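# Push cart through door into yellow bay with paper

## Task

Using r1, r2 or both, get the utility cart through the self-closing door into the other room and leave it parked in the yellow bay. All four wheels must sit fully inside the taped outline, with none resting on the tape. The case of copy paper must be in the cart's top tray and must not overhang any edge. The door must be closed when you finish. Neither robot may tip over or be left leaning, or the task fails.

## Robot and tools

ROBOTS. r1 and r2 are identical Hello Robot Stretch 4 units. Each has an omni-wheel base, a lift that slides up a mast, and one arm that telescopes forward and ends in a wrist (yaw, pitch, roll) and a two-finger gripper. Each is about 1.6 m tall, and its base rim lies within 0.23 m of the base origin. A hard press between the two robots fails the task, and so can a hard hit. Closing one gripper on the other robot's fingers counts as such a press. Once a base touches the other robot, even a few mm more of driving presses hard. Nothing in the state reports robot-to-robot contact, so check with images, lidar_m and wrist_depth_mm. Contact made through an object does not count. The same base command can differ by up to about 3 cm per metre between robots, which matters if both carry one load.

FRAMES. All positions are in metres. Base frame: origin on the floor below the base centre, x forward, y left, z up. hand_pose, a point between the open fingertips, is reported in this frame and may be slightly wrong. The odometry frame is the base frame as it was at scene start. base_odometry integrates wheel turns only, so slip shows up as travel; its heading is in rad, left positive, -3.142 to 3.142. Each robot reports only in its own frames.

move. Arguments: r1, r2, cameras, blocking. Always pass "blocking": false (true or omitted is refused). The call returns in about 0.5 s while motion continues. Each robot key holds an object with "base", "joints" or both, plus optional "speeds", "pace", "contact_limits"; or only {"end_of_arm": "enable_torque"}, which re-powers a limp wrist or gripper motor. An omitted robot receives nothing new.
- base takes one relative offset from where the base last reported itself (or from where it is now, if a move was still running): {"translate_m": d}, forward positive, -2 to 2; {"strafe_m": d}, left positive, -2 to 2; or {"rotate_rad": d}, counter-clockwise positive, -3.2 to 3.2. Only translate_m and strafe_m may be combined, giving a straight diagonal with no turn.
- joints are absolute targets, by name: lift_m 0 to 1.2 (±0.004); arm_m 0 to 0.55 (±0.004); wrist_yaw_rad -1.134 to 4.276 (0 ahead, positive left, 3.14 folded back, above 3.4 may meet the arm); wrist_pitch_rad -1.117 to 4.259 (0 level, 1.57 pointing down); wrist_roll_rad -1.117 to 4.259 (positive clockwise seen from behind); gripper_m -0.038 to 0.141, fingertip gap, biased by up to 0.015, fingers squeeze each other at -0.02 or below. Wrist tolerance is ±0.02. A joint target past its range is clipped and reported; any other bad value is refused, and an unknown key makes the call invalid.
- pace: "slow", "default", "fast", "max". Base 0.1/0.3/0.4/0.6 m/s and 1/2/3/4 rad/s; lift 0.15/0.3/0.4/0.5 m/s; arm 0.1/0.4/0.6/0.7 m/s; wrist 1.82 rad/s always. With lift_m above 0.2 the base is slowed, to 0.3 m/s and 1 rad/s at 1.2.
- speeds: per-joint top speed instead of pace (not gripper_m).
- contact_limits: 0 to 1 for arm_m, lift_m, translate_m, strafe_m, rotate_rad, placed next to the matching command; default 0.5. A base limit persists until an action next names base. Even at 0 the arm needs 15 to 40 N to stop; for a soft press use 0 and aim 1 to 3 mm beyond contact. When lifting a load, keep lift_m at 0.3 or more for 2 kg, 0.15 or more for 1 kg.
A new move overrides only the targets it names; everything else keeps going. Actions last at most 15 s; a motion times out after 14 s.

RESULTS. Each robot's state plus the requested images (possibly a bit older than the state); "pictures" lists their order. cameras: r1_head_camera, r1_head_left_camera, r1_head_right_camera, r1_wrist_camera, the same for r2, or "all"; default none for actions, all for an empty call. A move with no action returns full state, images and the scene number. Robots not named appear under "as last shown" with "not commanded" statuses. The "move" line gives "done" or the worst status per robot.
Statuses: moving, done (wheels turned the full amount, slip included), off_target (may still push), contact_stop (held back, goes slack), time_out (target dropped), limit_stop_at_own_body, limit_stop_at_tilt (lean over 6 degrees; lift, arm, wheels go slack), torque_fault (motor limp until enable_torque). An unrequested stop or a refused call cancels the reply's remaining move, wait and finished_scene calls. on_its_own reports unrequested behaviour; "held at" is a target. A slack lift can sag under load; slack wheels can roll.
lidar_m: 12 distances, 30-degree sectors, first straight ahead then counter-clockwise (4th left, 7th behind, 10th right); "-" means nothing seen or closer than 0.25 m; misses clear objects, thin legs and much behind. wrist_depth_mm: 7x7 grid from top left, 100 to 2000 mm, "-" for unknown. turned_by_wheels and turned_by_imu disagreeing by over about 0.1 rad in one move means a slip or hit. base_tilt in degrees (forward, right), biased by up to about 3. motor_effort in percent, servo_current in mA, with peaks in brackets.

OTHER TOOLS. wait: seconds 0 to 10, returns early once a running move ends; wait(0) shows "earlier move". stop: brakes everything; stopped joints hold and may keep pressing; re-call if its "stop:" line says wheels are not held. zoom_image: camera and region [x0, y0, x1, y1] in pixels, each side at most 504, newest images only. finished_scene: scene number; irreversible, the result must hold without the robots.

GRIPPING. Command a gap more than 0.015 under the object's width; about 0.06 under resists tugs; -0.02 or less to close behind a handle. Squeezing draws the object toward the wrist. A grip shows as a rise in the gripper servo_current.

AVOID. Self-collision: gripper over the base with lift_m under about 0.2 (0.45 pointing down); pitch below -0.2 combined with roll below -0.4 or above 4; yaw plus pitch below about -1.1; a folded-back wrist tilted or rolled. More than 1 kg held with arm_m over 0.2 while driving or turning can tip the robot, as can strong steady pushes with the gripper high. Avoid drops, slams, hard hits on fixed or heavy items and long falls. Loose objects may occasionally be nudged. The simulation keeps running while you plan.

Each tool is called after "Emit:" by a JSON object that holds its "method" and its "body".

## Session

Emit:
{"method": "move", "body": {}}

Scene clock: 0.00 s.
r1.base_odometry: x=+0.000 y=+0.000 heading=+0.000
r1.turned_by_wheels: +0.000
r1.turned_by_imu: +0.000
r1.base_tilt: forward=-1.6 right=+1.3
r1.lidar_m: 1.92 2.25 3.81 1.93 0.97 0.84 0.83 0.93 0.77 0.76 0.93 1.59
r1.base_status: not commanded
r1.joint_positions: lift_m=+0.127 arm_m=+0.000 wrist_yaw_rad=+3.089 wrist_pitch_rad=+0.002 wrist_roll_rad=+0.000 gripper_m=+0.056
r1.joint_status: not commanded
r1.measured_speeds: all 0
r1.motor_effort: lift_m=+20 arm_m=-4 wheel_0=+0 wheel_1=+1 wheel_2=+1
r1.servo_current: wrist_yaw_rad=39 wrist_pitch_rad=46 wrist_roll_rad=65 gripper_m=39
r1.hand_pose: x=-0.1125 y=+0.1024 z=+0.3046 quat_wxyz=(+0.026, -0.001, +0.000, +1.000) (m; r1's base frame)
r1.wrist_depth_mm: 137 138 - - - - - / 113 139 - - - - - / 117 140 224 - - - - / 137 161 - - - - - / - - - - - - - / - - 191 - 187 - - / 842 759 750 788 788 732 768
r2.base_odometry: x=+0.000 y=+0.000 heading=+0.000
r2.turned_by_wheels: +0.000
r2.turned_by_imu: +0.000
r2.base_tilt: forward=-0.6 right=+0.1
r2.lidar_m: 2.02 1.45 1.40 1.49 2.01 2.22 2.34 3.17 1.60 3.62 2.59 2.46
r2.base_status: not commanded
r2.joint_positions: lift_m=+0.295 arm_m=+0.000 wrist_yaw_rad=+3.133 wrist_pitch_rad=+0.002 wrist_roll_rad=+0.000 gripper_m=+0.056
r2.joint_status: not commanded
r2.measured_speeds: all 0
r2.motor_effort: lift_m=+18 arm_m=-4 wheel_0=+0 wheel_1=-1 wheel_2=+0
r2.servo_current: wrist_yaw_rad=46 wrist_pitch_rad=39 wrist_roll_rad=46 gripper_m=59
r2.hand_pose: x=-0.1167 y=+0.0898 z=+0.4727 quat_wxyz=(+0.004, -0.001, +0.000, +1.000) (m; r2's base frame)
r2.wrist_depth_mm: - 140 - - - - - / - 126 150 - - - - / - 130 185 - - - - / 144 143 272 - - - - / 229 - - - - - - / 226 1576 196 1576 190 1618 1464 / 226 1060 1138 - - 1025 1060
pictures: r1_head_camera, r1_head_left_camera, r1_head_right_camera, r1_wrist_camera, r2_head_camera, r2_head_left_camera, r2_head_right_camera, r2_wrist_camera
Images, in order (width x height): r1_head_camera 420x560, r1_head_left_camera 420x672, r1_head_right_camera 420x672, r1_wrist_camera 616x392, r2_head_camera 420x560, r2_head_left_camera 420x672, r2_head_right_camera 420x672, r2_wrist_camera 616x392.

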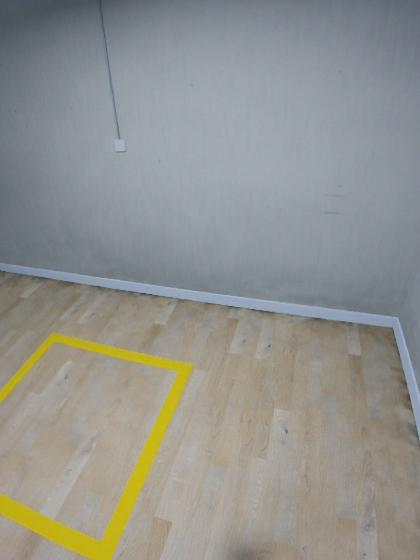

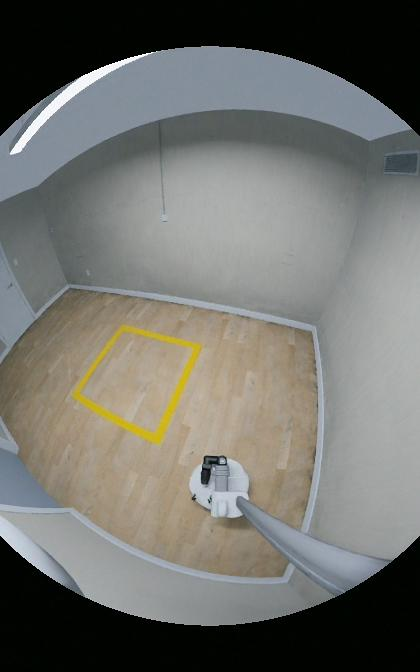

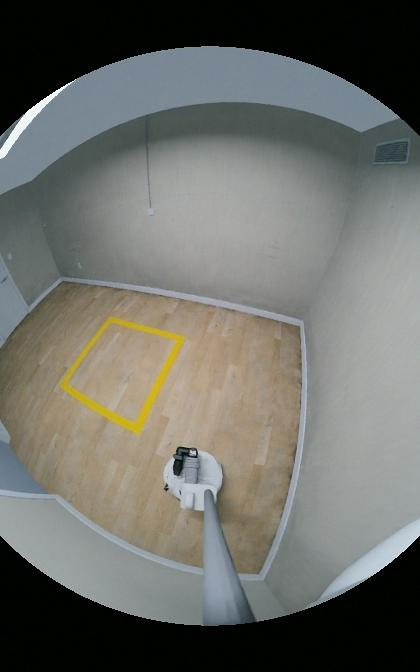

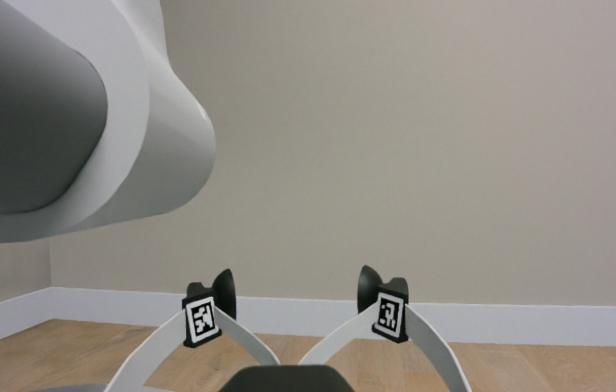

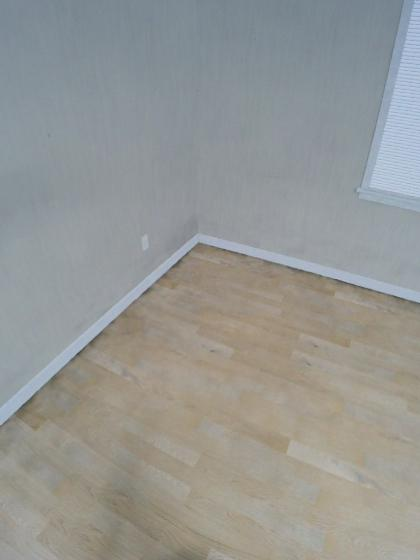

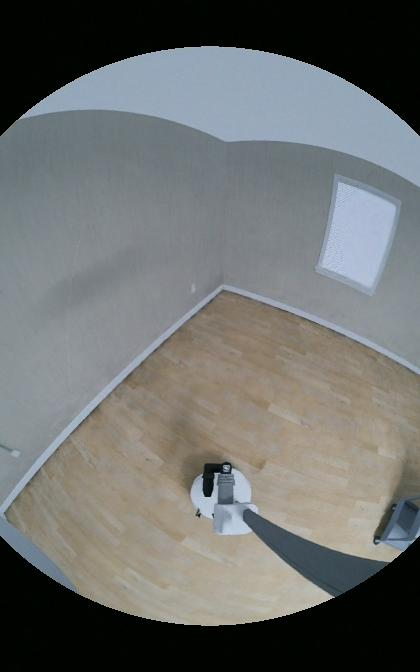

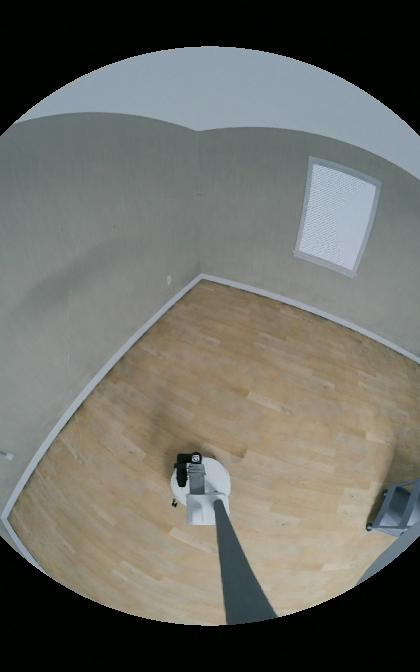

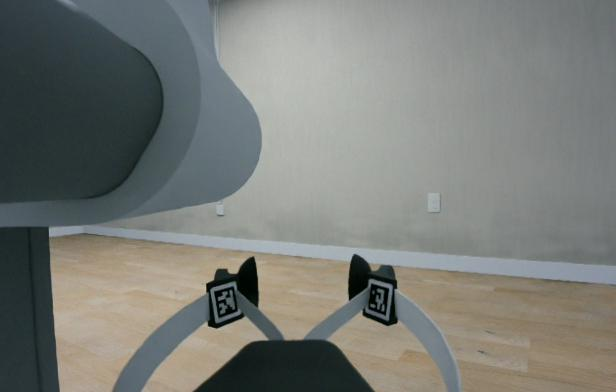

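Emit:
{"method": "move", "body": {"blocking": false, "r1": {"base":{"rotate_rad":1.4}}, "r2": {"base":{"rotate_rad":-1.4}}}}

Emit:
{"method": "wait", "body": {"seconds": 2.5}}

Emit:
{"method": "wait", "body": {"seconds": 1, "cameras": ["r1_head_camera","r1_head_left_camera","r1_head_right_camera","r2_head_camera","r2_head_left_camera","r2_head_right_camera"]}}

Scene clock: 4.27 s.
move: r1 moving; r2 moving
r1.base_odometry: x=+0.000 y=+0.000 heading=+0.252
r1.turned_by_wheels: +0.252
r1.turned_by_imu: +0.252
r1.base_tilt: forward=-1.6 right=+1.2
r1.lidar_m: 1.98 2.71 3.66 1.25 0.89 0.80 0.87 0.80 0.77 0.82 1.11 1.92
r1.base_status: rotate_rad moving
r1.joint_positions: lift_m=+0.127 arm_m=+0.000 wrist_yaw_rad=+3.089 wrist_pitch_rad=+0.002 wrist_roll_rad=+0.000 gripper_m=+0.056
r1.joint_status: not commanded
r1.measured_speeds: translate_m=-0.001 strafe_m=-0.001 rotate_rad=+0.980 lift_m=+0.000 arm_m=+0.000 wrist_yaw_rad=+0.000 wrist_pitch_rad=+0.000 wrist_roll_rad=+0.000
r1.motor_effort: lift_m=+20(20) arm_m=-4(4) wheel_0=-8(9) wheel_1=-6(9) wheel_2=-7(7)
r1.servo_current: wrist_yaw_rad=59(59) wrist_pitch_rad=39(46) wrist_roll_rad=46(59) gripper_m=39(39)
r1.hand_pose: x=-0.1125 y=+0.1024 z=+0.3046 quat_wxyz=(+0.026, -0.001, +0.000, +1.000) (m; r1's base frame)
r1.wrist_depth_mm: 136 138 - - - - - / 113 139 - - - - - / 114 140 226 - - - - / 137 160 - - - - - / - - - - - - - / - 1060 190 - 187 - - / 778 750 750 798 750 699 732
r2.base_odometry: x=+0.000 y=+0.000 heading=-0.252
r2.turned_by_wheels: -0.252
r2.turned_by_imu: -0.244
r2.base_tilt: forward=-0.7 right=+0.1
r2.lidar_m: 2.52 1.62 1.40 1.40 1.67 2.23 2.24 2.64 1.59 1.63 2.93 2.49
r2.base_status: rotate_rad moving
r2.joint_positions: lift_m=+0.295 arm_m=+0.000 wrist_yaw_rad=+3.133 wrist_pitch_rad=+0.002 wrist_roll_rad=+0.000 gripper_m=+0.056
r2.joint_status: not commanded
r2.measured_speeds: translate_m=+0.000 strafe_m=+0.000 rotate_rad=-0.974 lift_m=+0.000 arm_m=+0.000 wrist_yaw_rad=+0.000 wrist_pitch_rad=+0.000 wrist_roll_rad=+0.000
r2.motor_effort: lift_m=+18(18) arm_m=-4(4) wheel_0=+8(9) wheel_1=+8(10) wheel_2=+9(11)
r2.servo_current: wrist_yaw_rad=33(52) wrist_pitch_rad=39(46) wrist_roll_rad=52(52) gripper_m=39(59)
r2.hand_pose: x=-0.1167 y=+0.0898 z=+0.4727 quat_wxyz=(+0.004, -0.001, +0.000, +1.000) (m; r2's base frame)
r2.wrist_depth_mm: - 141 - - - - - / - 127 150 - - - - / - 130 184 - - - - / 144 143 272 - - - - / 229 - - - - - - / 227 1576 196 1576 190 1661 1464 / 226 1060 1138 - - 1060 1060
pictures: none

Scene clock: 5.73 s.
earlier move: r1 done; r2 done
r1.base_odometry: x=+0.000 y=+0.000 heading=+1.399
r1.turned_by_wheels: +1.148
r1.turned_by_imu: +1.154
r1.base_tilt: forward=-1.6 right=+1.3
r1.lidar_m: 2.67 1.14 0.86 0.83 0.91 0.79 0.77 0.83 1.23 1.94 2.05 2.99
r1.base_status: done
r1.joint_positions: lift_m=+0.127 arm_m=+0.000 wrist_yaw_rad=+3.089 wrist_pitch_rad=+0.002 wrist_roll_rad=+0.000 gripper_m=+0.056
r1.joint_status: not commanded
r1.measured_speeds: all 0
r1.motor_effort: lift_m=+20(20) arm_m=-4(4) wheel_0=-3(10) wheel_1=-2(9) wheel_2=-1(8)
r1.servo_current: wrist_yaw_rad=52(65) wrist_pitch_rad=39(52) wrist_roll_rad=46(65) gripper_m=39(46)
r1.hand_pose: x=-0.1125 y=+0.1024 z=+0.3046 quat_wxyz=(+0.026, -0.001, +0.000, +1.000) (m; r1's base frame)
r1.wrist_depth_mm: 136 139 - - - - - / 113 139 - - - - - / 118 140 229 - - - - / 137 162 - - - - - / - - - - - - - / - - 190 - 188 - - / 788 707 759 143 759 778 809
r2.base_odometry: x=+0.000 y=+0.000 heading=-1.399
r2.turned_by_wheels: -1.148
r2.turned_by_imu: -1.117
r2.base_tilt: forward=-0.7 right=+0.0
r2.lidar_m: 3.04 2.51 2.49 1.74 1.42 1.38 1.61 2.23 2.23 2.47 2.02 1.62
r2.base_status: done
r2.joint_positions: lift_m=+0.295 arm_m=+0.000 wrist_yaw_rad=+3.133 wrist_pitch_rad=+0.002 wrist_roll_rad=+0.000 gripper_m=+0.056
r2.joint_status: not commanded
r2.measured_speeds: all 0
r2.motor_effort: lift_m=+18(18) arm_m=-4(4) wheel_0=+2(11) wheel_1=+4(11) wheel_2=+4(11)
r2.servo_current: wrist_yaw_rad=39(59) wrist_pitch_rad=39(46) wrist_roll_rad=52(52) gripper_m=46(59)
r2.hand_pose: x=-0.1167 y=+0.0898 z=+0.4727 quat_wxyz=(+0.004, -0.001, +0.000, +1.000) (m; r2's base frame)
r2.wrist_depth_mm: - 141 - - - - - / - 126 150 - - - - / - 129 185 - - - - / 144 143 263 - - - - / 230 - - - - - - / 228 1576 196 1430 190 - - / 226 1060 1138 - - 1060 1025
wait: 1.47 of 2.5 s (r1 and r2 have come to rest)
pictures: none

Scene clock: 6.73 s.
r1.base_odometry: x=+0.000 y=+0.000 heading=+1.399
r1.turned_by_wheels: +0.000
r1.turned_by_imu: +0.000
r1.base_tilt: forward=-1.6 right=+1.3
r1.lidar_m: 2.66 1.14 0.87 0.84 0.91 0.77 0.77 0.83 1.22 1.91 2.07 2.99
r1.base_status: done
r1.joint_positions: lift_m=+0.127 arm_m=+0.000 wrist_yaw_rad=+3.089 wrist_pitch_rad=+0.002 wrist_roll_rad=+0.000 gripper_m=+0.056
r1.joint_status: not commanded
r1.measured_speeds: all 0
r1.motor_effort: lift_m=+20(20) arm_m=-4(4) wheel_0=-3(10) wheel_1=-2(9) wheel_2=-2(8)
r1.servo_current: wrist_yaw_rad=33(65) wrist_pitch_rad=33(52) wrist_roll_rad=52(65) gripper_m=39(46)
r1.hand_pose: x=-0.1125 y=+0.1024 z=+0.3046 quat_wxyz=(+0.026, -0.001, +0.000, +1.000) (m; r1's base frame)
r1.wrist_depth_mm: 136 139 - - - - - / 113 139 - - - - - / 117 140 229 - - - - / 137 162 - - - - - / - - - - - - - / - - 190 - 187 - - / 798 707 750 143 741 778 820
r2.base_odometry: x=+0.000 y=+0.000 heading=-1.399
r2.turned_by_wheels: +0.000
r2.turned_by_imu: +0.000
r2.base_tilt: forward=-0.7 right=+0.1
r2.lidar_m: 3.09 2.51 2.51 1.74 1.41 1.40 1.58 2.23 2.23 2.49 2.02 1.61
r2.base_status: done
r2.joint_positions: lift_m=+0.295 arm_m=+0.000 wrist_yaw_rad=+3.133 wrist_pitch_rad=+0.002 wrist_roll_rad=+0.000 gripper_m=+0.056
r2.joint_status: not commanded
r2.measured_speeds: all 0
r2.motor_effort: lift_m=+18(18) arm_m=-4(4) wheel_0=+2(11) wheel_1=+4(11) wheel_2=+4(11)
r2.servo_current: wrist_yaw_rad=39(59) wrist_pitch_rad=39(46) wrist_roll_rad=59(52) gripper_m=46(59)
r2.hand_pose: x=-0.1167 y=+0.0898 z=+0.4727 quat_wxyz=(+0.004, -0.001, +0.000, +1.000) (m; r2's base frame)
r2.wrist_depth_mm: - 141 - - - - - / - 127 151 - - - - / - 130 185 - - - - / 144 144 265 - - - - / 229 - - - - - - / 228 1618 196 1430 190 - - / 226 1060 1138 - - 1042 1008
wait: 1.00 s; at rest by 0.27 s
pictures: r1_head_camera, r1_head_left_camera, r1_head_right_camera, r2_head_camera, r2_head_left_camera, r2_head_right_camera
Images, in order (width x height): r1_head_camera 420x560, r1_head_left_camera 420x672, r1_head_right_camera 420x672, r2_head_camera 420x560, r2_head_left_camera 420x672, r2_head_right_camera 420x672.

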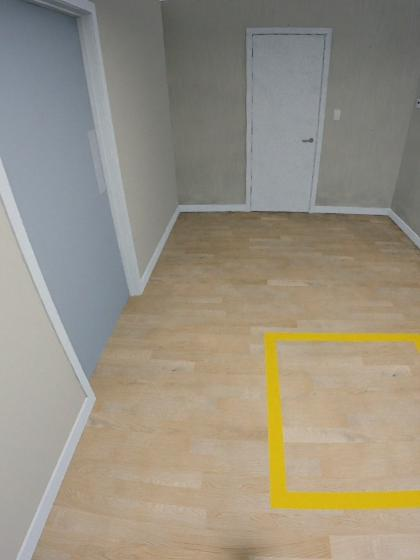

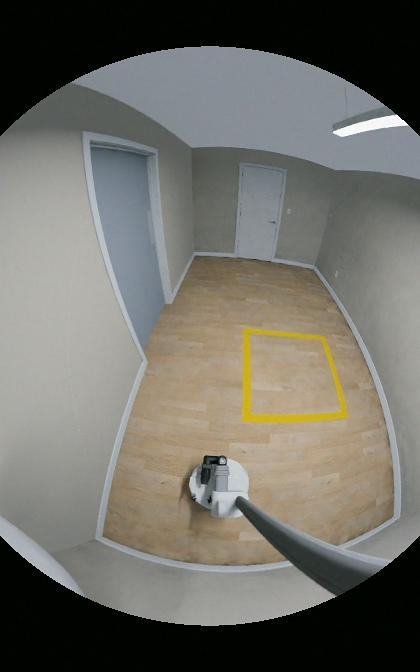

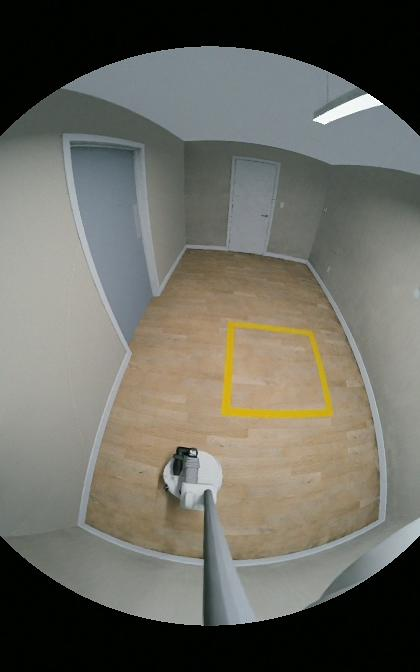

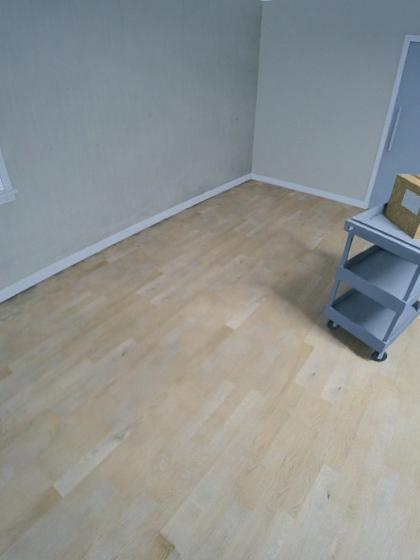

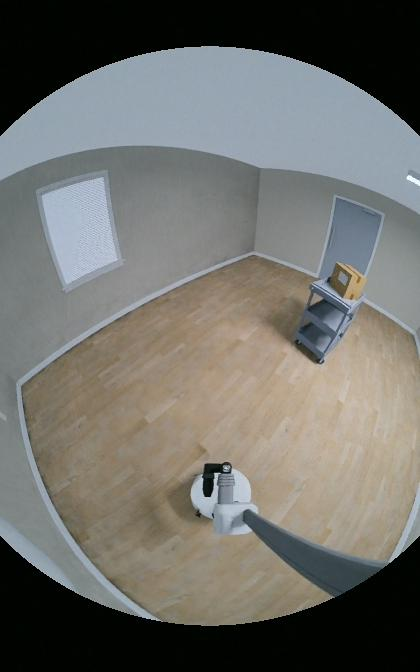

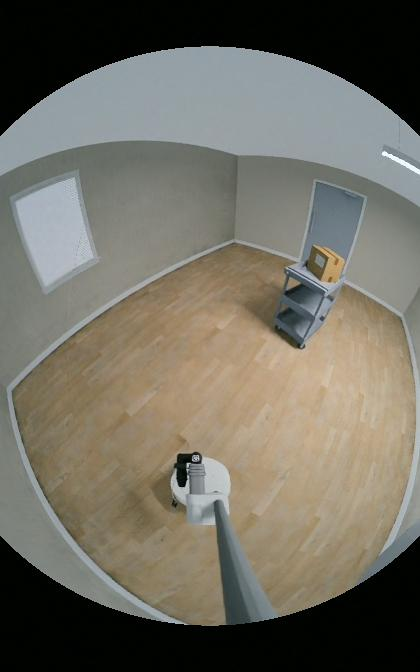

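Emit:
{"method": "move", "body": {"blocking": false, "r2": {"base":{"rotate_rad":-0.45}}}}

Emit:
{"method": "wait", "body": {"seconds": 3, "cameras": ["r2_head_camera","r2_head_right_camera","r2_head_left_camera"]}}

Emit:
{"method": "zoom_image", "body": {"camera": "r2_head_camera", "region": [100, 60, 420, 380]}}

Emit:
{"method": "zoom_image", "body": {"camera": "r2_head_left_camera", "region": [200, 140, 340, 360]}}

Scene clock: 21.83 s.
move: r2 moving
r1: as last shown
r1.lidar_m: 2.66 1.15 0.88 0.83 0.90 0.78 0.78 0.83 1.23 1.91 2.07 2.98
r1.motor_effort: lift_m=+20(20) arm_m=-4(4) wheel_0=-3(4) wheel_1=-2(2) wheel_2=-2(2)
r1.servo_current: wrist_yaw_rad=39(59) wrist_pitch_rad=46(46) wrist_roll_rad=52(52) gripper_m=39(52)
r1.wrist_depth_mm: 136 138 - - - - - / 113 139 - - - - - / 118 140 229 - - - - / 137 161 - - - - - / - - - - - - - / - - 190 - 187 - - / 798 715 759 143 741 778 809
r2.base_odometry: x=+0.000 y=+0.000 heading=-1.650
r2.turned_by_wheels: -0.251
r2.turned_by_imu: -0.243
r2.base_tilt: forward=-0.7 right=+0.1
r2.lidar_m: 1.78 2.67 2.50 2.18 1.48 1.40 1.45 1.88 2.23 2.27 2.96 1.58
r2.base_status: rotate_rad moving
r2.joint_positions: lift_m=+0.295 arm_m=+0.000 wrist_yaw_rad=+3.133 wrist_pitch_rad=+0.002 wrist_roll_rad=+0.000 gripper_m=+0.056
r2.joint_status: not commanded
r2.measured_speeds: translate_m=-0.001 strafe_m=+0.000 rotate_rad=-0.939 lift_m=+0.000 arm_m=+0.000 wrist_yaw_rad=+0.000 wrist_pitch_rad=+0.000 wrist_roll_rad=+0.000
r2.motor_effort: lift_m=+18(18) arm_m=-4(4) wheel_0=+9(9) wheel_1=+8(10) wheel_2=+8(11)
r2.servo_current: wrist_yaw_rad=33(65) wrist_pitch_rad=39(46) wrist_roll_rad=52(52) gripper_m=52(52)
r2.hand_pose: x=-0.1167 y=+0.0898 z=+0.4727 quat_wxyz=(+0.004, -0.001, +0.000, +1.000) (m; r2's base frame)
r2.wrist_depth_mm: - 140 - - - - - / - 127 142 - - - - / - 129 185 - - - - / 144 144 226 - - - - / 229 - - - - - - / 228 1537 196 1308 190 - - / 226 1078 1160 - - 1042 1078
pictures: none

Scene clock: 22.57 s.
earlier move: r2 done
r1.base_odometry: x=+0.000 y=+0.000 heading=+1.399
r1.turned_by_wheels: +0.000
r1.turned_by_imu: +0.000
r1.base_tilt: forward=-1.6 right=+1.2
r1.lidar_m: 2.67 1.13 0.87 0.83 0.90 0.79 0.76 0.81 1.23 1.93 2.06 2.99
r1.base_status: not commanded
r1.joint_positions: lift_m=+0.127 arm_m=+0.000 wrist_yaw_rad=+3.089 wrist_pitch_rad=+0.002 wrist_roll_rad=+0.000 gripper_m=+0.056
r1.joint_status: not commanded
r1.measured_speeds: all 0
r1.motor_effort: lift_m=+20(20) arm_m=-4(4) wheel_0=-3(4) wheel_1=-2(3) wheel_2=-1(2)
r1.servo_current: wrist_yaw_rad=46(59) wrist_pitch_rad=46(46) wrist_roll_rad=39(65) gripper_m=39(52)
r1.hand_pose: x=-0.1125 y=+0.1024 z=+0.3046 quat_wxyz=(+0.026, -0.001, +0.000, +1.000) (m; r1's base frame)
r1.wrist_depth_mm: 136 138 - - - - - / 113 139 - - - - - / 118 140 229 - - - - / 137 161 - - - - - / - - - - - - - / - - 190 - 187 - - / 788 699 750 143 750 778 820
r2.base_odometry: x=+0.000 y=+0.000 heading=-1.848
r2.turned_by_wheels: -0.198
r2.turned_by_imu: -0.193
r2.base_tilt: forward=-0.7 right=+0.1
r2.lidar_m: 1.62 2.95 2.48 2.51 1.65 1.40 1.42 1.63 2.23 2.23 2.59 1.61
r2.base_status: done
r2.joint_positions: lift_m=+0.295 arm_m=+0.000 wrist_yaw_rad=+3.133 wrist_pitch_rad=+0.002 wrist_roll_rad=+0.000 gripper_m=+0.056
r2.joint_status: not commanded
r2.measured_speeds: all 0
r2.motor_effort: lift_m=+18(18) arm_m=-4(4) wheel_0=+3(9) wheel_1=+4(10) wheel_2=+5(11)
r2.servo_current: wrist_yaw_rad=46(65) wrist_pitch_rad=39(46) wrist_roll_rad=39(52) gripper_m=52(52)
r2.hand_pose: x=-0.1167 y=+0.0898 z=+0.4727 quat_wxyz=(+0.004, -0.001, +0.000, +1.000) (m; r2's base frame)
r2.wrist_depth_mm: - 140 - - - - - / - 126 141 - - - - / - 130 185 - - - - / 144 143 206 - - - - / 220 - - - - - - / 228 1576 193 1336 190 - - / 226 1078 1138 - - 1008 1042
wait: 0.73 of 3 s (r2 has come to rest)
pictures: r2_head_camera, r2_head_left_camera, r2_head_right_camera
Images, in order (width x height): r2_head_camera 420x560, r2_head_left_camera 420x672, r2_head_right_camera 420x672.

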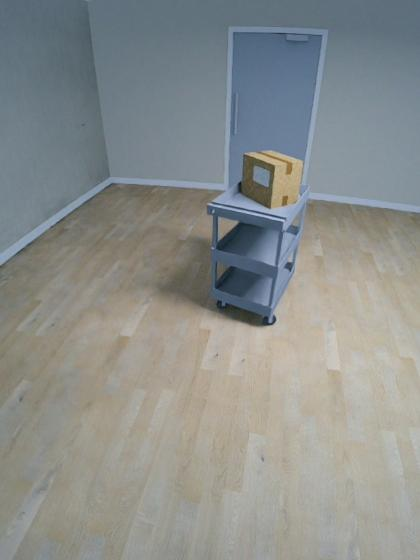

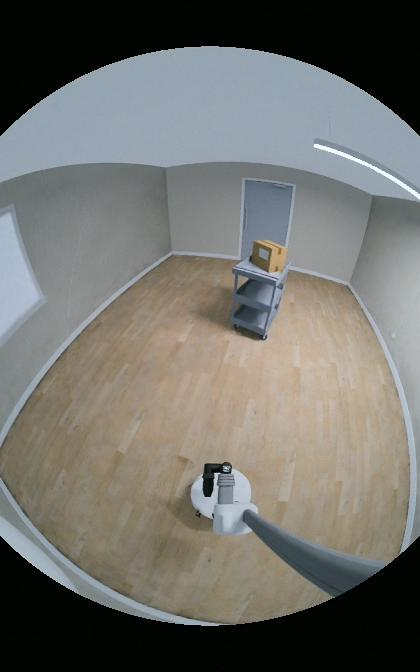

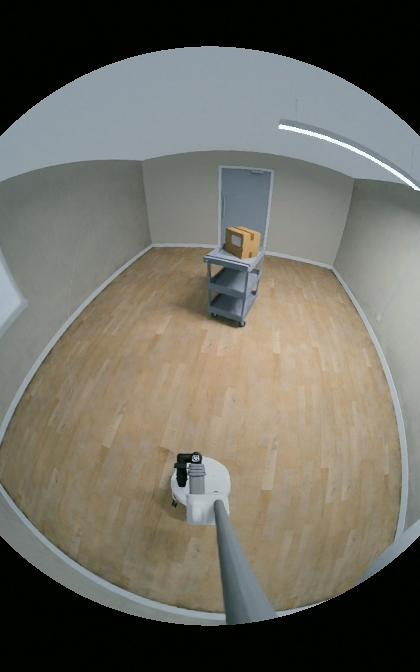

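Scaled by 1.575 from the camera's 420x560 image, which has a finer 1200x1600 frame.

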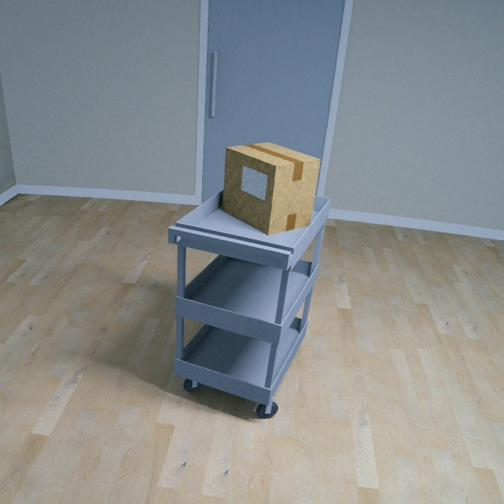

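Scaled by 2.291 from the camera's 420x672 image, which has a finer 600x960 frame.

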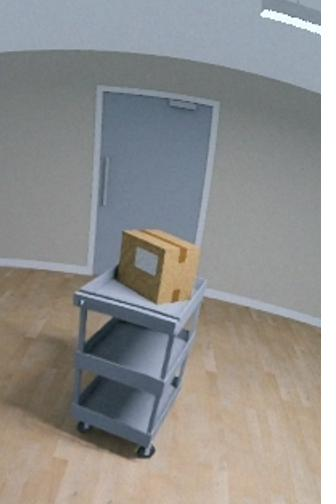

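Emit:
{"method": "move", "body": {"blocking": false, "r2": {"base":{"translate_m":0.6},"joints":{"lift_m":0.85,"wrist_yaw_rad":0,"wrist_pitch_rad":0.5}}}}

Emit:
{"method": "wait", "body": {"seconds": 2.3}}

Emit:
{"method": "wait", "body": {"seconds": 3}}

Emit:
{"method": "wait", "body": {"seconds": 1, "cameras": ["r2_head_camera","r2_head_right_camera","r2_head_left_camera","r2_wrist_camera"]}}

Emit:
{"method": "zoom_image", "body": {"camera": "r2_head_camera", "region": [100, 60, 420, 480]}}

Scene clock: 48.63 s.
move: r2 moving
r1: as last shown
r1.lidar_m: 2.67 1.15 0.88 0.84 0.90 0.80 0.77 0.83 1.22 1.91 2.06 2.99
r1.motor_effort: lift_m=+20(20) arm_m=-4(4) wheel_0=-4(4) wheel_1=-2(2) wheel_2=-2(2)
r1.servo_current: wrist_yaw_rad=39(65) wrist_pitch_rad=39(46) wrist_roll_rad=33(65) gripper_m=39(46)
r1.wrist_depth_mm: 136 138 - - - - - / 113 139 - - - - - / 117 140 228 - - - - / 137 161 - - - - - / - - - - - - - / - - 190 - 187 - - / 809 715 759 143 750 778 820
r2.base_odometry: x=-0.009 y=-0.030 heading=-1.848
r2.turned_by_wheels: +0.000
r2.turned_by_imu: +0.001
r2.base_tilt: forward=-0.7 right=+0.0
r2.lidar_m: 1.61 2.93 2.45 2.47 1.69 1.43 1.44 1.66 2.24 2.22 2.61 1.59
r2.base_status: translate_m moving
r2.joint_positions: lift_m=+0.333 arm_m=+0.000 wrist_yaw_rad=+2.570 wrist_pitch_rad=+0.470 wrist_roll_rad=+0.000 gripper_m=+0.056
r2.joint_status: lift_m moving; wrist_yaw_rad moving; wrist_pitch_rad moving
r2.measured_speeds: translate_m=+0.121 strafe_m=-0.001 rotate_rad=+0.002 lift_m=+0.146 arm_m=+0.000 wrist_yaw_rad=-1.738 wrist_pitch_rad=+0.705 wrist_roll_rad=+0.000
r2.motor_effort: lift_m=+22(24) arm_m=-4(4) wheel_0=+6(9) wheel_1=+7(9) wheel_2=-13(13)
r2.servo_current: wrist_yaw_rad=52(143) wrist_pitch_rad=20(85) wrist_roll_rad=33(59) gripper_m=52(52)
r2.hand_pose: x=+0.0020 y=+0.2126 z=+0.3801 quat_wxyz=(+0.274, -0.223, +0.066, +0.933) (m; r2's base frame)
r2.wrist_depth_mm: - - - - - - - / - - - - - - - / - - 1464 1499 1464 1537 1537 / 1205 1160 1138 1160 1098 1098 1098 / 917 904 878 891 891 854 866 / 732 723 196 723 190 723 691 / 634 368 382 - - 591 591
pictures: none

Scene clock: 50.93 s.
earlier move: r2 moving
r1.base_odometry: x=+0.000 y=+0.000 heading=+1.399
r1.turned_by_wheels: +0.000
r1.turned_by_imu: +0.000
r1.base_tilt: forward=-1.6 right=+1.3
r1.lidar_m: 2.65 1.14 0.86 0.83 0.91 0.80 0.78 0.82 1.24 1.93 2.07 2.99
r1.base_status: not commanded
r1.joint_positions: lift_m=+0.127 arm_m=+0.000 wrist_yaw_rad=+3.089 wrist_pitch_rad=+0.002 wrist_roll_rad=+0.000 gripper_m=+0.056
r1.joint_status: not commanded
r1.measured_speeds: all 0
r1.motor_effort: lift_m=+20(20) arm_m=-4(4) wheel_0=-3(4) wheel_1=-2(3) wheel_2=-2(2)
r1.servo_current: wrist_yaw_rad=39(65) wrist_pitch_rad=46(52) wrist_roll_rad=46(78) gripper_m=46(52)
r1.hand_pose: x=-0.1125 y=+0.1024 z=+0.3046 quat_wxyz=(+0.026, -0.001, +0.000, +1.000) (m; r1's base frame)
r1.wrist_depth_mm: 136 138 - - - - - / 113 139 - - - - - / 118 140 229 - - - - / 137 161 - - - - - / - - - - - - - / - - 190 - 187 - - / 788 707 750 143 750 768 820
r2.base_odometry: x=-0.159 y=-0.558 heading=-1.848
r2.turned_by_wheels: +0.000
r2.turned_by_imu: +0.001
r2.base_tilt: forward=-0.7 right=+0.1
r2.lidar_m: 1.10 2.74 2.36 2.35 2.31 1.97 1.98 2.30 2.37 2.38 2.74 1.06
r2.base_status: translate_m moving
r2.joint_positions: lift_m=+0.849 arm_m=+0.000 wrist_yaw_rad=+0.003 wrist_pitch_rad=+0.499 wrist_roll_rad=+0.000 gripper_m=+0.056
r2.joint_status: lift_m moving; wrist_yaw_rad moving; wrist_pitch_rad moving
r2.measured_speeds: translate_m=+0.104 strafe_m=-0.002 rotate_rad=+0.000 lift_m=+0.019 arm_m=+0.000 wrist_yaw_rad=+0.000 wrist_pitch_rad=+0.000 wrist_roll_rad=+0.000
r2.motor_effort: lift_m=+23(25) arm_m=-4(4) wheel_0=-1(9) wheel_1=+3(9) wheel_2=-4(14)
r2.servo_current: wrist_yaw_rad=59(150) wrist_pitch_rad=33(85) wrist_roll_rad=46(65) gripper_m=52(59)
r2.hand_pose: x=+0.4245 y=-0.0867 z=+0.8897 quat_wxyz=(+0.969, +0.000, +0.247, +0.001) (m; r2's base frame)
r2.wrist_depth_mm: - - - - 1138 976 - / - - - - 1160 991 - / - - - - - - - / - - - 1921 - 1808 1921 / 1618 1618 1661 1618 - 1537 1499 / 1397 1366 196 1336 190 1308 1308 / 1182 1160 1138 - - 1118 1160
wait: 2.30 s; no rest
pictures: none

Scene clock: 51.63 s.
earlier move: r2 done
r1.base_odometry: x=+0.000 y=+0.000 heading=+1.399
r1.turned_by_wheels: +0.000
r1.turned_by_imu: +0.000
r1.base_tilt: forward=-1.6 right=+1.3
r1.lidar_m: 2.68 1.14 0.86 0.84 0.92 0.81 0.78 0.83 1.25 1.93 2.03 2.98
r1.base_status: not commanded
r1.joint_positions: lift_m=+0.127 arm_m=+0.000 wrist_yaw_rad=+3.089 wrist_pitch_rad=+0.002 wrist_roll_rad=+0.000 gripper_m=+0.056
r1.joint_status: not commanded
r1.measured_speeds: all 0
r1.motor_effort: lift_m=+20(20) arm_m=-4(4) wheel_0=-3(4) wheel_1=-2(3) wheel_2=-2(2)
r1.servo_current: wrist_yaw_rad=52(65) wrist_pitch_rad=39(52) wrist_roll_rad=59(78) gripper_m=39(52)
r1.hand_pose: x=-0.1125 y=+0.1024 z=+0.3046 quat_wxyz=(+0.026, -0.001, +0.000, +1.000) (m; r1's base frame)
r1.wrist_depth_mm: 136 139 - - - - - / 113 139 - - - - - / 117 139 229 - - - - / 137 161 - - - - - / - - - - - - - / - - 190 - 187 - - / 778 699 750 143 750 788 820
r2.base_odometry: x=-0.164 y=-0.577 heading=-1.848
r2.turned_by_wheels: +0.000
r2.turned_by_imu: +0.000
r2.base_tilt: forward=-0.7 right=+0.1
r2.lidar_m: 1.10 2.78 2.32 2.32 2.34 1.97 1.99 2.32 2.39 2.37 2.75 1.03
r2.base_status: done
r2.joint_positions: lift_m=+0.850 arm_m=+0.000 wrist_yaw_rad=+0.003 wrist_pitch_rad=+0.499 wrist_roll_rad=+0.000 gripper_m=+0.056
r2.joint_status: all done
r2.measured_speeds: all 0
r2.motor_effort: lift_m=+21(25) arm_m=-4(4) wheel_0=+2(9) wheel_1=+4(9) wheel_2=-3(14)
r2.servo_current: wrist_yaw_rad=52(150) wrist_pitch_rad=46(85) wrist_roll_rad=59(65) gripper_m=46(59)
r2.hand_pose: x=+0.4245 y=-0.0867 z=+0.8900 quat_wxyz=(+0.969, +0.000, +0.247, +0.001) (m; r2's base frame)
r2.wrist_depth_mm: - - - - 1138 960 - / - - - - 1042 976 - / - - - - - - - / - - - - - 1808 1921 / 1661 1661 1618 1618 - 1499 1537 / 1366 1336 196 1308 190 1308 1281 / 1205 1160 1160 - - 1118 1118
wait: 0.70 of 3 s (r2 has come to rest)
pictures: none

Scene clock: 52.63 s.
r1.base_odometry: x=+0.000 y=+0.000 heading=+1.399
r1.turned_by_wheels: +0.000
r1.turned_by_imu: +0.000
r1.base_tilt: forward=-1.6 right=+1.3
r1.lidar_m: 2.66 1.16 0.87 0.83 0.91 0.80 0.77 0.85 1.22 1.91 2.06 2.97
r1.base_status: not commanded
r1.joint_positions: lift_m=+0.127 arm_m=+0.000 wrist_yaw_rad=+3.089 wrist_pitch_rad=+0.002 wrist_roll_rad=+0.000 gripper_m=+0.056
r1.joint_status: not commanded
r1.measured_speeds: all 0
r1.motor_effort: lift_m=+20(20) arm_m=-4(4) wheel_0=-4(4) wheel_1=-2(3) wheel_2=-1(2)
r1.servo_current: wrist_yaw_rad=39(65) wrist_pitch_rad=33(52) wrist_roll_rad=52(78) gripper_m=39(52)
r1.hand_pose: x=-0.1125 y=+0.1024 z=+0.3046 quat_wxyz=(+0.026, -0.001, +0.000, +1.000) (m; r1's base frame)
r1.wrist_depth_mm: 136 139 - - - - - / 113 139 - - - - - / 118 140 229 - - - - / 137 162 - - - - - / - - - - - - - / - - 190 - 188 - - / 788 707 759 143 750 788 809
r2.base_odometry: x=-0.164 y=-0.577 heading=-1.848
r2.turned_by_wheels: +0.000
r2.turned_by_imu: +0.000
r2.base_tilt: forward=-0.7 right=+0.1
r2.lidar_m: 1.08 2.76 2.31 2.35 2.32 1.96 2.00 2.31 2.39 2.37 2.78 1.05
r2.base_status: done
r2.joint_positions: lift_m=+0.850 arm_m=+0.000 wrist_yaw_rad=+0.003 wrist_pitch_rad=+0.499 wrist_roll_rad=+0.000 gripper_m=+0.056
r2.joint_status: all done
r2.measured_speeds: all 0
r2.motor_effort: lift_m=+21(25) arm_m=-4(4) wheel_0=+2(9) wheel_1=+4(9) wheel_2=-3(14)
r2.servo_current: wrist_yaw_rad=52(150) wrist_pitch_rad=39(85) wrist_roll_rad=46(65) gripper_m=46(59)
r2.hand_pose: x=+0.4245 y=-0.0867 z=+0.8900 quat_wxyz=(+0.969, +0.000, +0.247, +0.001) (m; r2's base frame)
r2.wrist_depth_mm: - - - - 1138 976 - / - - - - 1060 960 - / - - - - - - - / - - - - - 1756 1921 / 1661 1661 1618 1618 - 1499 1537 / 1366 1366 196 1336 190 1281 1308 / 1182 1160 1160 - - 1118 1138
wait: 1.00 s; at rest by 0.27 s
pictures: r2_head_camera, r2_head_left_camera, r2_head_right_camera, r2_wrist_camera
Images, in order (width x height): r2_head_camera 420x560, r2_head_left_camera 420x672, r2_head_right_camera 420x672, r2_wrist_camera 616x392.

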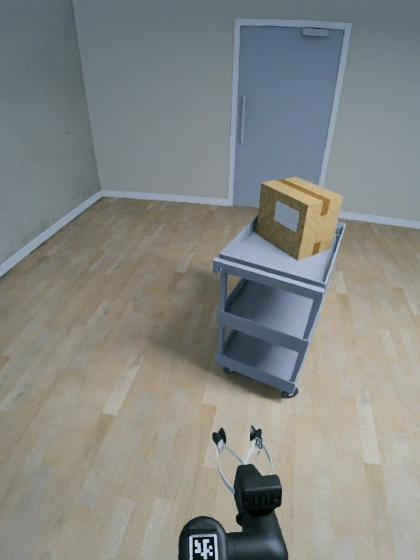

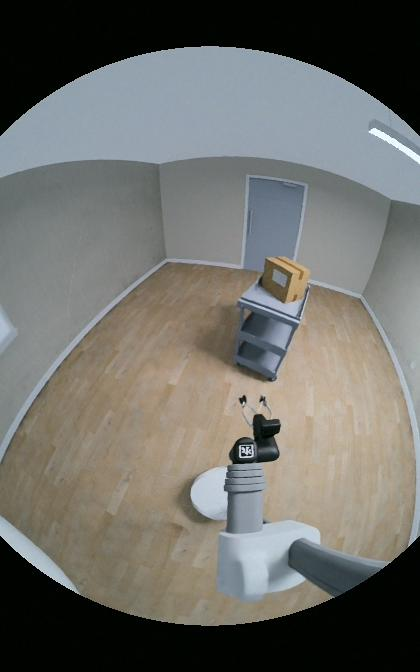

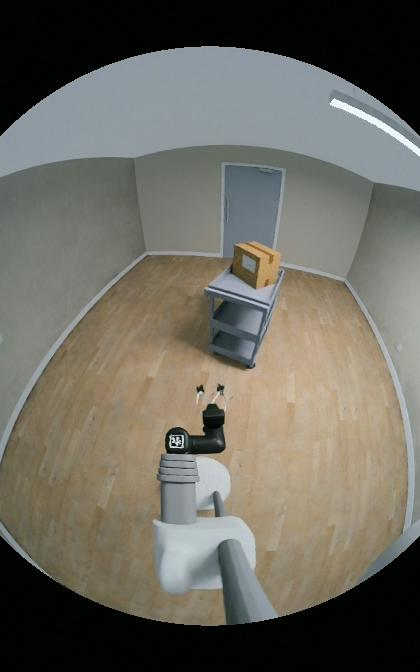

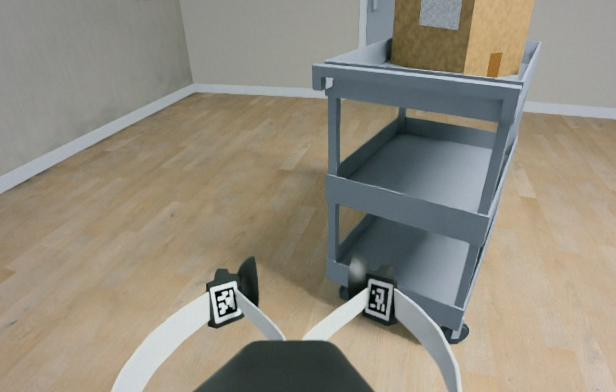

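Scaled by 1.200 from the camera's 420x560 image, which has a finer 1200x1600 frame.

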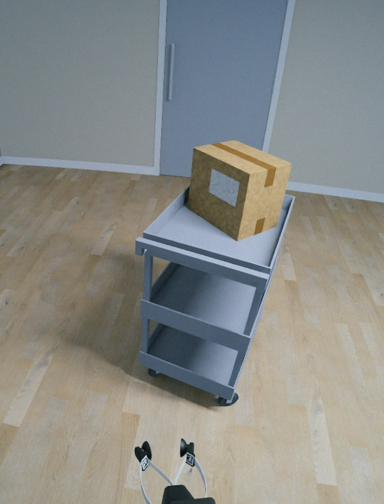

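Emit:
{"method": "zoom_image", "body": {"camera": "r2_head_camera", "region": [200, 150, 360, 310]}}

Emit:
{"method": "zoom_image", "body": {"camera": "r2_head_right_camera", "region": [190, 150, 300, 380]}}

Scaled by 3.150 from the camera's 420x560 image, which has a finer 1200x1600 frame.

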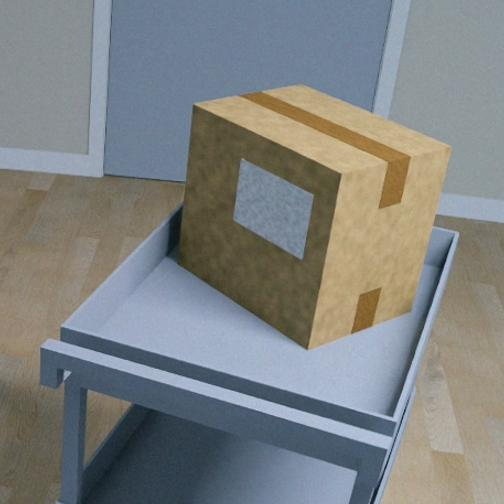

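Scaled by 2.191 from the camera's 420x672 image, which has a finer 600x960 frame.

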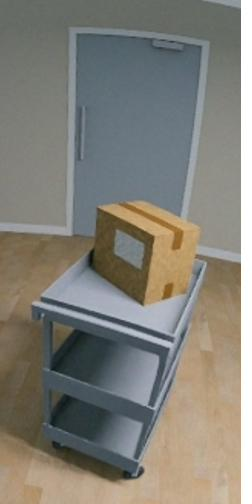

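Emit:
{"method": "move", "body": {"blocking": false, "r1": {"base":{"translate_m":1.0}}}}

Emit:
{"method": "wait", "body": {"seconds": 5}}

Emit:
{"method": "move", "body": {"blocking": false, "r1": {"base":{"rotate_rad":1.57},"joints":{"lift_m":0.8,"wrist_yaw_rad":0}}}}

Emit:
{"method": "wait", "body": {"seconds": 1.8}}

Emit:
{"method": "wait", "body": {"seconds": 3, "cameras": ["r1_head_camera","r1_head_right_camera","r1_head_left_camera","r1_wrist_camera"]}}

Scene clock: 69.07 s.
move: r1 moving
r1.base_odometry: x=+0.005 y=+0.031 heading=+1.400
r1.turned_by_wheels: +0.000
r1.turned_by_imu: +0.000
r1.base_tilt: forward=-1.6 right=+1.2
r1.lidar_m: 2.66 1.16 0.87 0.83 0.92 0.83 0.80 0.88 1.31 1.94 2.08 2.99
r1.base_status: translate_m moving
r1.joint_positions: lift_m=+0.127 arm_m=+0.000 wrist_yaw_rad=+3.089 wrist_pitch_rad=+0.002 wrist_roll_rad=+0.000 gripper_m=+0.056
r1.joint_status: not commanded
r1.measured_speeds: translate_m=+0.120 strafe_m=-0.001 rotate_rad=-0.001 lift_m=+0.000 arm_m=+0.000 wrist_yaw_rad=+0.000 wrist_pitch_rad=+0.000 wrist_roll_rad=+0.000
r1.motor_effort: lift_m=+20(20) arm_m=-4(4) wheel_0=+6(9) wheel_1=+4(6) wheel_2=-8(9)
r1.servo_current: wrist_yaw_rad=52(59) wrist_pitch_rad=39(52) wrist_roll_rad=59(72) gripper_m=39(46)
r1.hand_pose: x=-0.1125 y=+0.1024 z=+0.3046 quat_wxyz=(+0.026, -0.001, +0.000, +1.000) (m; r1's base frame)
r1.wrist_depth_mm: 136 138 - - - - - / 113 139 - - - - - / 117 140 224 - - - - / 137 163 - - - - - / - - - - - - - / - - 190 - 187 - - / 842 750 750 798 788 759 809
r2: as last shown
r2.base_tilt: forward=-0.6 right=+0.1
r2.lidar_m: 1.09 2.77 2.35 2.34 2.34 1.99 2.00 2.29 2.38 2.39 2.80 1.04
r2.motor_effort: lift_m=+21(21) arm_m=-4(4) wheel_0=+3(3) wheel_1=+4(4) wheel_2=-3(4)
r2.servo_current: wrist_yaw_rad=52(59) wrist_pitch_rad=39(46) wrist_roll_rad=59(65) gripper_m=52(52)
r2.wrist_depth_mm: - - - - 1118 946 - / - - - - 1060 960 - / - - - - - - - / - - - - - 1808 1921 / 1661 1661 1618 1618 - 1537 1537 / 1366 1397 196 1336 190 1308 1281 / 1182 1138 1182 - - 1138 1138
pictures: none

Scene clock: 73.40 s.
earlier move: r1 done
r1.base_odometry: x=+0.170 y=+0.985 heading=+1.400
r1.turned_by_wheels: +0.000
r1.turned_by_imu: +0.001
r1.base_tilt: forward=-1.6 right=+1.3
r1.lidar_m: 2.42 1.15 0.87 0.76 0.83 1.19 1.76 1.90 2.06 2.00 2.11 3.00
r1.base_status: done
r1.joint_positions: lift_m=+0.127 arm_m=+0.000 wrist_yaw_rad=+3.089 wrist_pitch_rad=+0.002 wrist_roll_rad=+0.000 gripper_m=+0.056
r1.joint_status: not commanded
r1.measured_speeds: all 0
r1.motor_effort: lift_m=+20(20) arm_m=-4(4) wheel_0=+1(9) wheel_1=+1(9) wheel_2=+2(10)
r1.servo_current: wrist_yaw_rad=39(72) wrist_pitch_rad=46(52) wrist_roll_rad=46(72) gripper_m=46(52)
r1.hand_pose: x=-0.1125 y=+0.1024 z=+0.3046 quat_wxyz=(+0.026, -0.001, +0.000, +1.000) (m; r1's base frame)
r1.wrist_depth_mm: 137 139 - - - - - / 113 139 - - - - - / 118 139 229 - - - - / 137 162 - - - - - / 1661 - - - - - - / 1182 1205 193 1205 187 1182 946 / 842 741 750 809 788 778 798
r2.base_odometry: x=-0.164 y=-0.577 heading=-1.848
r2.turned_by_wheels: +0.000
r2.turned_by_imu: +0.001
r2.base_tilt: forward=-0.7 right=+0.1
r2.lidar_m: 1.10 2.75 2.34 2.35 2.35 1.99 1.98 2.30 2.37 2.40 2.75 1.04
r2.base_status: not commanded
r2.joint_positions: lift_m=+0.850 arm_m=+0.000 wrist_yaw_rad=+0.003 wrist_pitch_rad=+0.499 wrist_roll_rad=+0.000 gripper_m=+0.056
r2.joint_status: not commanded
r2.measured_speeds: all 0
r2.motor_effort: lift_m=+21(21) arm_m=-4(4) wheel_0=+2(3) wheel_1=+4(4) wheel_2=-3(4)
r2.servo_current: wrist_yaw_rad=39(59) wrist_pitch_rad=39(52) wrist_roll_rad=46(65) gripper_m=46(59)
r2.hand_pose: x=+0.4245 y=-0.0867 z=+0.8900 quat_wxyz=(+0.969, +0.000, +0.247, +0.001) (m; r2's base frame)
r2.wrist_depth_mm: - - - - 1138 946 - / - - - - 1042 960 - / - - - - - - - / - - - - - 1756 1921 / 1618 1618 1661 1618 - 1499 1537 / 1336 1366 196 1366 191 1308 1281 / 1182 1138 1182 - - 1138 1118
wait: 4.33 of 5 s (r1 has come to rest)
pictures: none

Scene clock: 73.90 s.
move: r1 moving
r1.base_odometry: x=+0.170 y=+0.985 heading=+1.651
r1.turned_by_wheels: +0.252
r1.turned_by_imu: +0.252
r1.base_tilt: forward=-1.5 right=+1.3
r1.lidar_m: 1.47 0.99 0.75 0.77 0.94 1.76 1.77 2.16 2.00 2.03 2.45 2.91
r1.base_status: rotate_rad moving
r1.joint_positions: lift_m=+0.164 arm_m=+0.000 wrist_yaw_rad=+2.503 wrist_pitch_rad=+0.002 wrist_roll_rad=+0.000 gripper_m=+0.056
r1.joint_status: lift_m moving; wrist_yaw_rad moving
r1.measured_speeds: translate_m=+0.000 strafe_m=+0.001 rotate_rad=+0.971 lift_m=+0.146 arm_m=+0.000 wrist_yaw_rad=-1.820 wrist_pitch_rad=+0.000 wrist_roll_rad=+0.000
r1.motor_effort: lift_m=+27(28) arm_m=-4(4) wheel_0=-6(10) wheel_1=-8(8) wheel_2=-7(7)
r1.servo_current: wrist_yaw_rad=91(137) wrist_pitch_rad=39(39) wrist_roll_rad=33(59) gripper_m=39(46)
r1.hand_pose: x=-0.0084 y=+0.2422 z=+0.3421 quat_wxyz=(+0.314, -0.001, +0.000, +0.949) (m; r1's base frame)
r1.wrist_depth_mm: - - - - - - - / - - - - - - - / - - - - - - - / - - - - - - - / - - - 1863 - - - / 1255 1308 193 1281 188 - - / 931 820 820 854 842 750 -
r2: as last shown
r2.turned_by_imu: +0.000
r2.base_tilt: forward=-0.6 right=+0.1
r2.lidar_m: 1.08 2.75 2.34 2.31 2.33 2.00 1.99 2.29 2.37 2.38 2.76 1.03
r2.motor_effort: lift_m=+21(21) arm_m=-4(4) wheel_0=+2(3) wheel_1=+4(4) wheel_2=-4(4)
r2.servo_current: wrist_yaw_rad=46(59) wrist_pitch_rad=39(46) wrist_roll_rad=46(52) gripper_m=52(52)
r2.wrist_depth_mm: - - - - 1138 946 - / - - - - 1025 976 - / - - - - - - - / - - - - - 1808 1983 / 1661 1661 1618 1661 - 1537 1576 / 1366 1308 196 1366 190 1308 1281 / 1205 1138 1160 - - 1138 1138
pictures: none

Scene clock: 75.70 s.
earlier move: r1 moving
r1.base_odometry: x=+0.170 y=+0.985 heading=+2.969
r1.turned_by_wheels: +1.318
r1.turned_by_imu: +1.325
r1.base_tilt: forward=-1.6 right=+1.3
r1.lidar_m: 0.76 0.83 1.20 1.75 1.86 2.05 1.99 2.14 3.02 2.55 1.17 0.88
r1.base_status: done
r1.joint_positions: lift_m=+0.667 arm_m=+0.000 wrist_yaw_rad=+0.003 wrist_pitch_rad=+0.002 wrist_roll_rad=+0.000 gripper_m=+0.056
r1.joint_status: lift_m moving; wrist_yaw_rad moving
r1.measured_speeds: translate_m=+0.000 strafe_m=+0.000 rotate_rad=+0.000 lift_m=+0.288 arm_m=+0.000 wrist_yaw_rad=+0.000 wrist_pitch_rad=+0.000 wrist_roll_rad=+0.000
r1.motor_effort: lift_m=+24(28) arm_m=-4(4) wheel_0=-3(10) wheel_1=-1(10) wheel_2=+0(8)
r1.servo_current: wrist_yaw_rad=59(137) wrist_pitch_rad=39(52) wrist_roll_rad=46(72) gripper_m=39(46)
r1.hand_pose: x=+0.4596 y=-0.0866 z=+0.8446 quat_wxyz=(+1.000, +0.000, +0.001, +0.001) (m; r1's base frame)
r1.wrist_depth_mm: - - - 554 - - - / - - - 559 - - - / - - - 559 - - - / - - - 564 - - - / - - - 559 - - - / - - 190 569 187 - - / - 140 - 137 - - -
r2.base_odometry: x=-0.164 y=-0.577 heading=-1.848
r2.turned_by_wheels: +0.000
r2.turned_by_imu: +0.000
r2.base_tilt: forward=-0.7 right=+0.1
r2.lidar_m: 1.08 2.74 2.36 2.33 2.34 2.00 1.97 2.30 2.39 2.40 2.77 1.05
r2.base_status: not commanded
r2.joint_positions: lift_m=+0.850 arm_m=+0.000 wrist_yaw_rad=+0.003 wrist_pitch_rad=+0.499 wrist_roll_rad=+0.000 gripper_m=+0.056
r2.joint_status: not commanded
r2.measured_speeds: all 0
r2.motor_effort: lift_m=+21(21) arm_m=-4(4) wheel_0=+2(3) wheel_1=+4(4) wheel_2=-4(4)
r2.servo_current: wrist_yaw_rad=46(59) wrist_pitch_rad=39(46) wrist_roll_rad=46(59) gripper_m=39(59)
r2.hand_pose: x=+0.4245 y=-0.0867 z=+0.8900 quat_wxyz=(+0.969, +0.000, +0.247, +0.001) (m; r2's base frame)
r2.wrist_depth_mm: - - - - 1118 960 - / - - - - 1025 976 - / - - - - - - - / - - - - - 1756 1983 / 1661 1661 1618 1661 - 1537 1576 / 1366 1366 196 1336 190 1308 1281 / 1205 1160 1182 - - 1118 1138
wait: 1.80 s; no rest
pictures: none

Scene clock: 76.93 s.
earlier move: r1 done
r1.base_odometry: x=+0.170 y=+0.985 heading=+2.969
r1.turned_by_wheels: +0.000
r1.turned_by_imu: +0.000
r1.base_tilt: forward=-1.6 right=+1.2
r1.lidar_m: 0.74 0.82 1.19 1.76 1.88 2.04 1.98 2.14 3.01 2.56 1.17 0.87
r1.base_status: done
r1.joint_positions: lift_m=+0.799 arm_m=+0.000 wrist_yaw_rad=+0.003 wrist_pitch_rad=+0.002 wrist_roll_rad=+0.000 gripper_m=+0.056
r1.joint_status: all done
r1.measured_speeds: all 0
r1.motor_effort: lift_m=+25(29) arm_m=-4(4) wheel_0=-3(10) wheel_1=-1(10) wheel_2=+0(8)
r1.servo_current: wrist_yaw_rad=46(137) wrist_pitch_rad=39(52) wrist_roll_rad=39(72) gripper_m=39(46)
r1.hand_pose: x=+0.4596 y=-0.0866 z=+0.9771 quat_wxyz=(+1.000, +0.000, +0.001, +0.001) (m; r1's base frame)
r1.wrist_depth_mm: - - - 559 - - - / - - - 564 - - - / - - - 564 - - - / - - - 564 - - - / - - - 569 - - - / - - 190 569 187 - - / - 140 - 137 - - -
r2.base_odometry: x=-0.164 y=-0.577 heading=-1.848
r2.turned_by_wheels: +0.000
r2.turned_by_imu: +0.000
r2.base_tilt: forward=-0.7 right=+0.1
r2.lidar_m: 1.09 2.76 2.36 2.35 2.34 1.98 1.98 2.32 2.39 2.36 2.75 1.06
r2.base_status: not commanded
r2.joint_positions: lift_m=+0.850 arm_m=+0.000 wrist_yaw_rad=+0.003 wrist_pitch_rad=+0.499 wrist_roll_rad=+0.000 gripper_m=+0.056
r2.joint_status: not commanded
r2.measured_speeds: all 0
r2.motor_effort: lift_m=+21(21) arm_m=-4(4) wheel_0=+2(3) wheel_1=+4(4) wheel_2=-4(4)
r2.servo_current: wrist_yaw_rad=52(65) wrist_pitch_rad=33(46) wrist_roll_rad=52(59) gripper_m=46(59)
r2.hand_pose: x=+0.4245 y=-0.0867 z=+0.8900 quat_wxyz=(+0.969, +0.000, +0.247, +0.001) (m; r2's base frame)
r2.wrist_depth_mm: - - - - 1138 946 - / - - - - 1060 960 - / - - - - - - - / - - - - - 1756 1983 / 1661 1618 1618 1618 - 1537 1537 / 1336 1336 196 1336 190 1336 1308 / 1182 1138 1182 - - 1160 1138
wait: 1.23 of 3 s (r1 has come to rest)
pictures: r1_head_camera, r1_head_left_camera, r1_head_right_camera, r1_wrist_camera
Images, in order (width x height): r1_head_camera 420x560, r1_head_left_camera 420x672, r1_head_right_camera 420x672, r1_wrist_camera 616x392.

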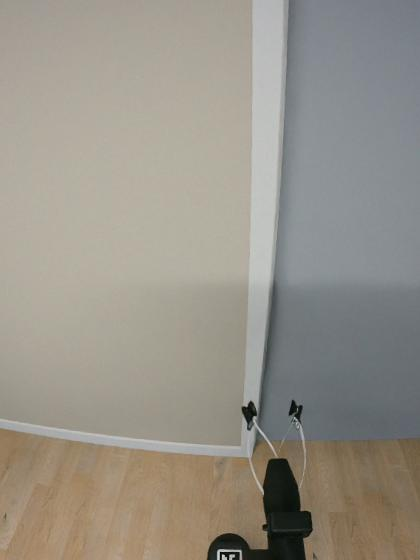

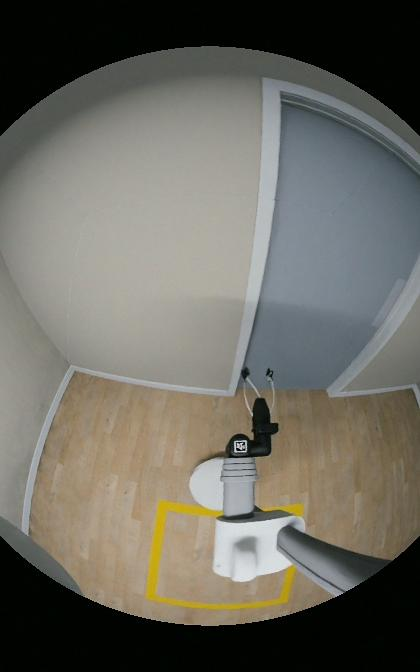

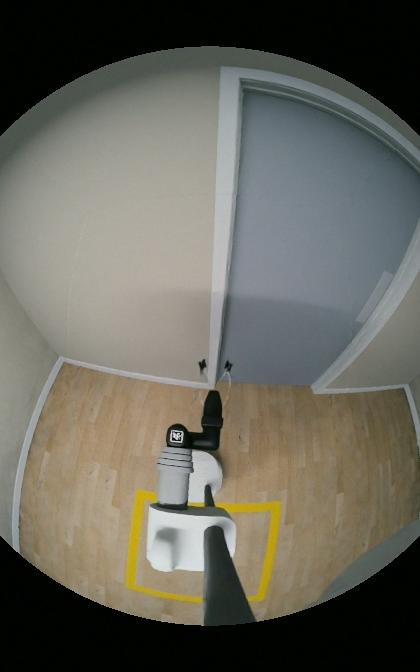

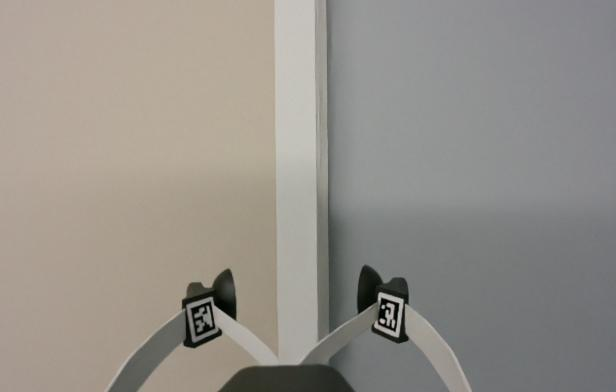

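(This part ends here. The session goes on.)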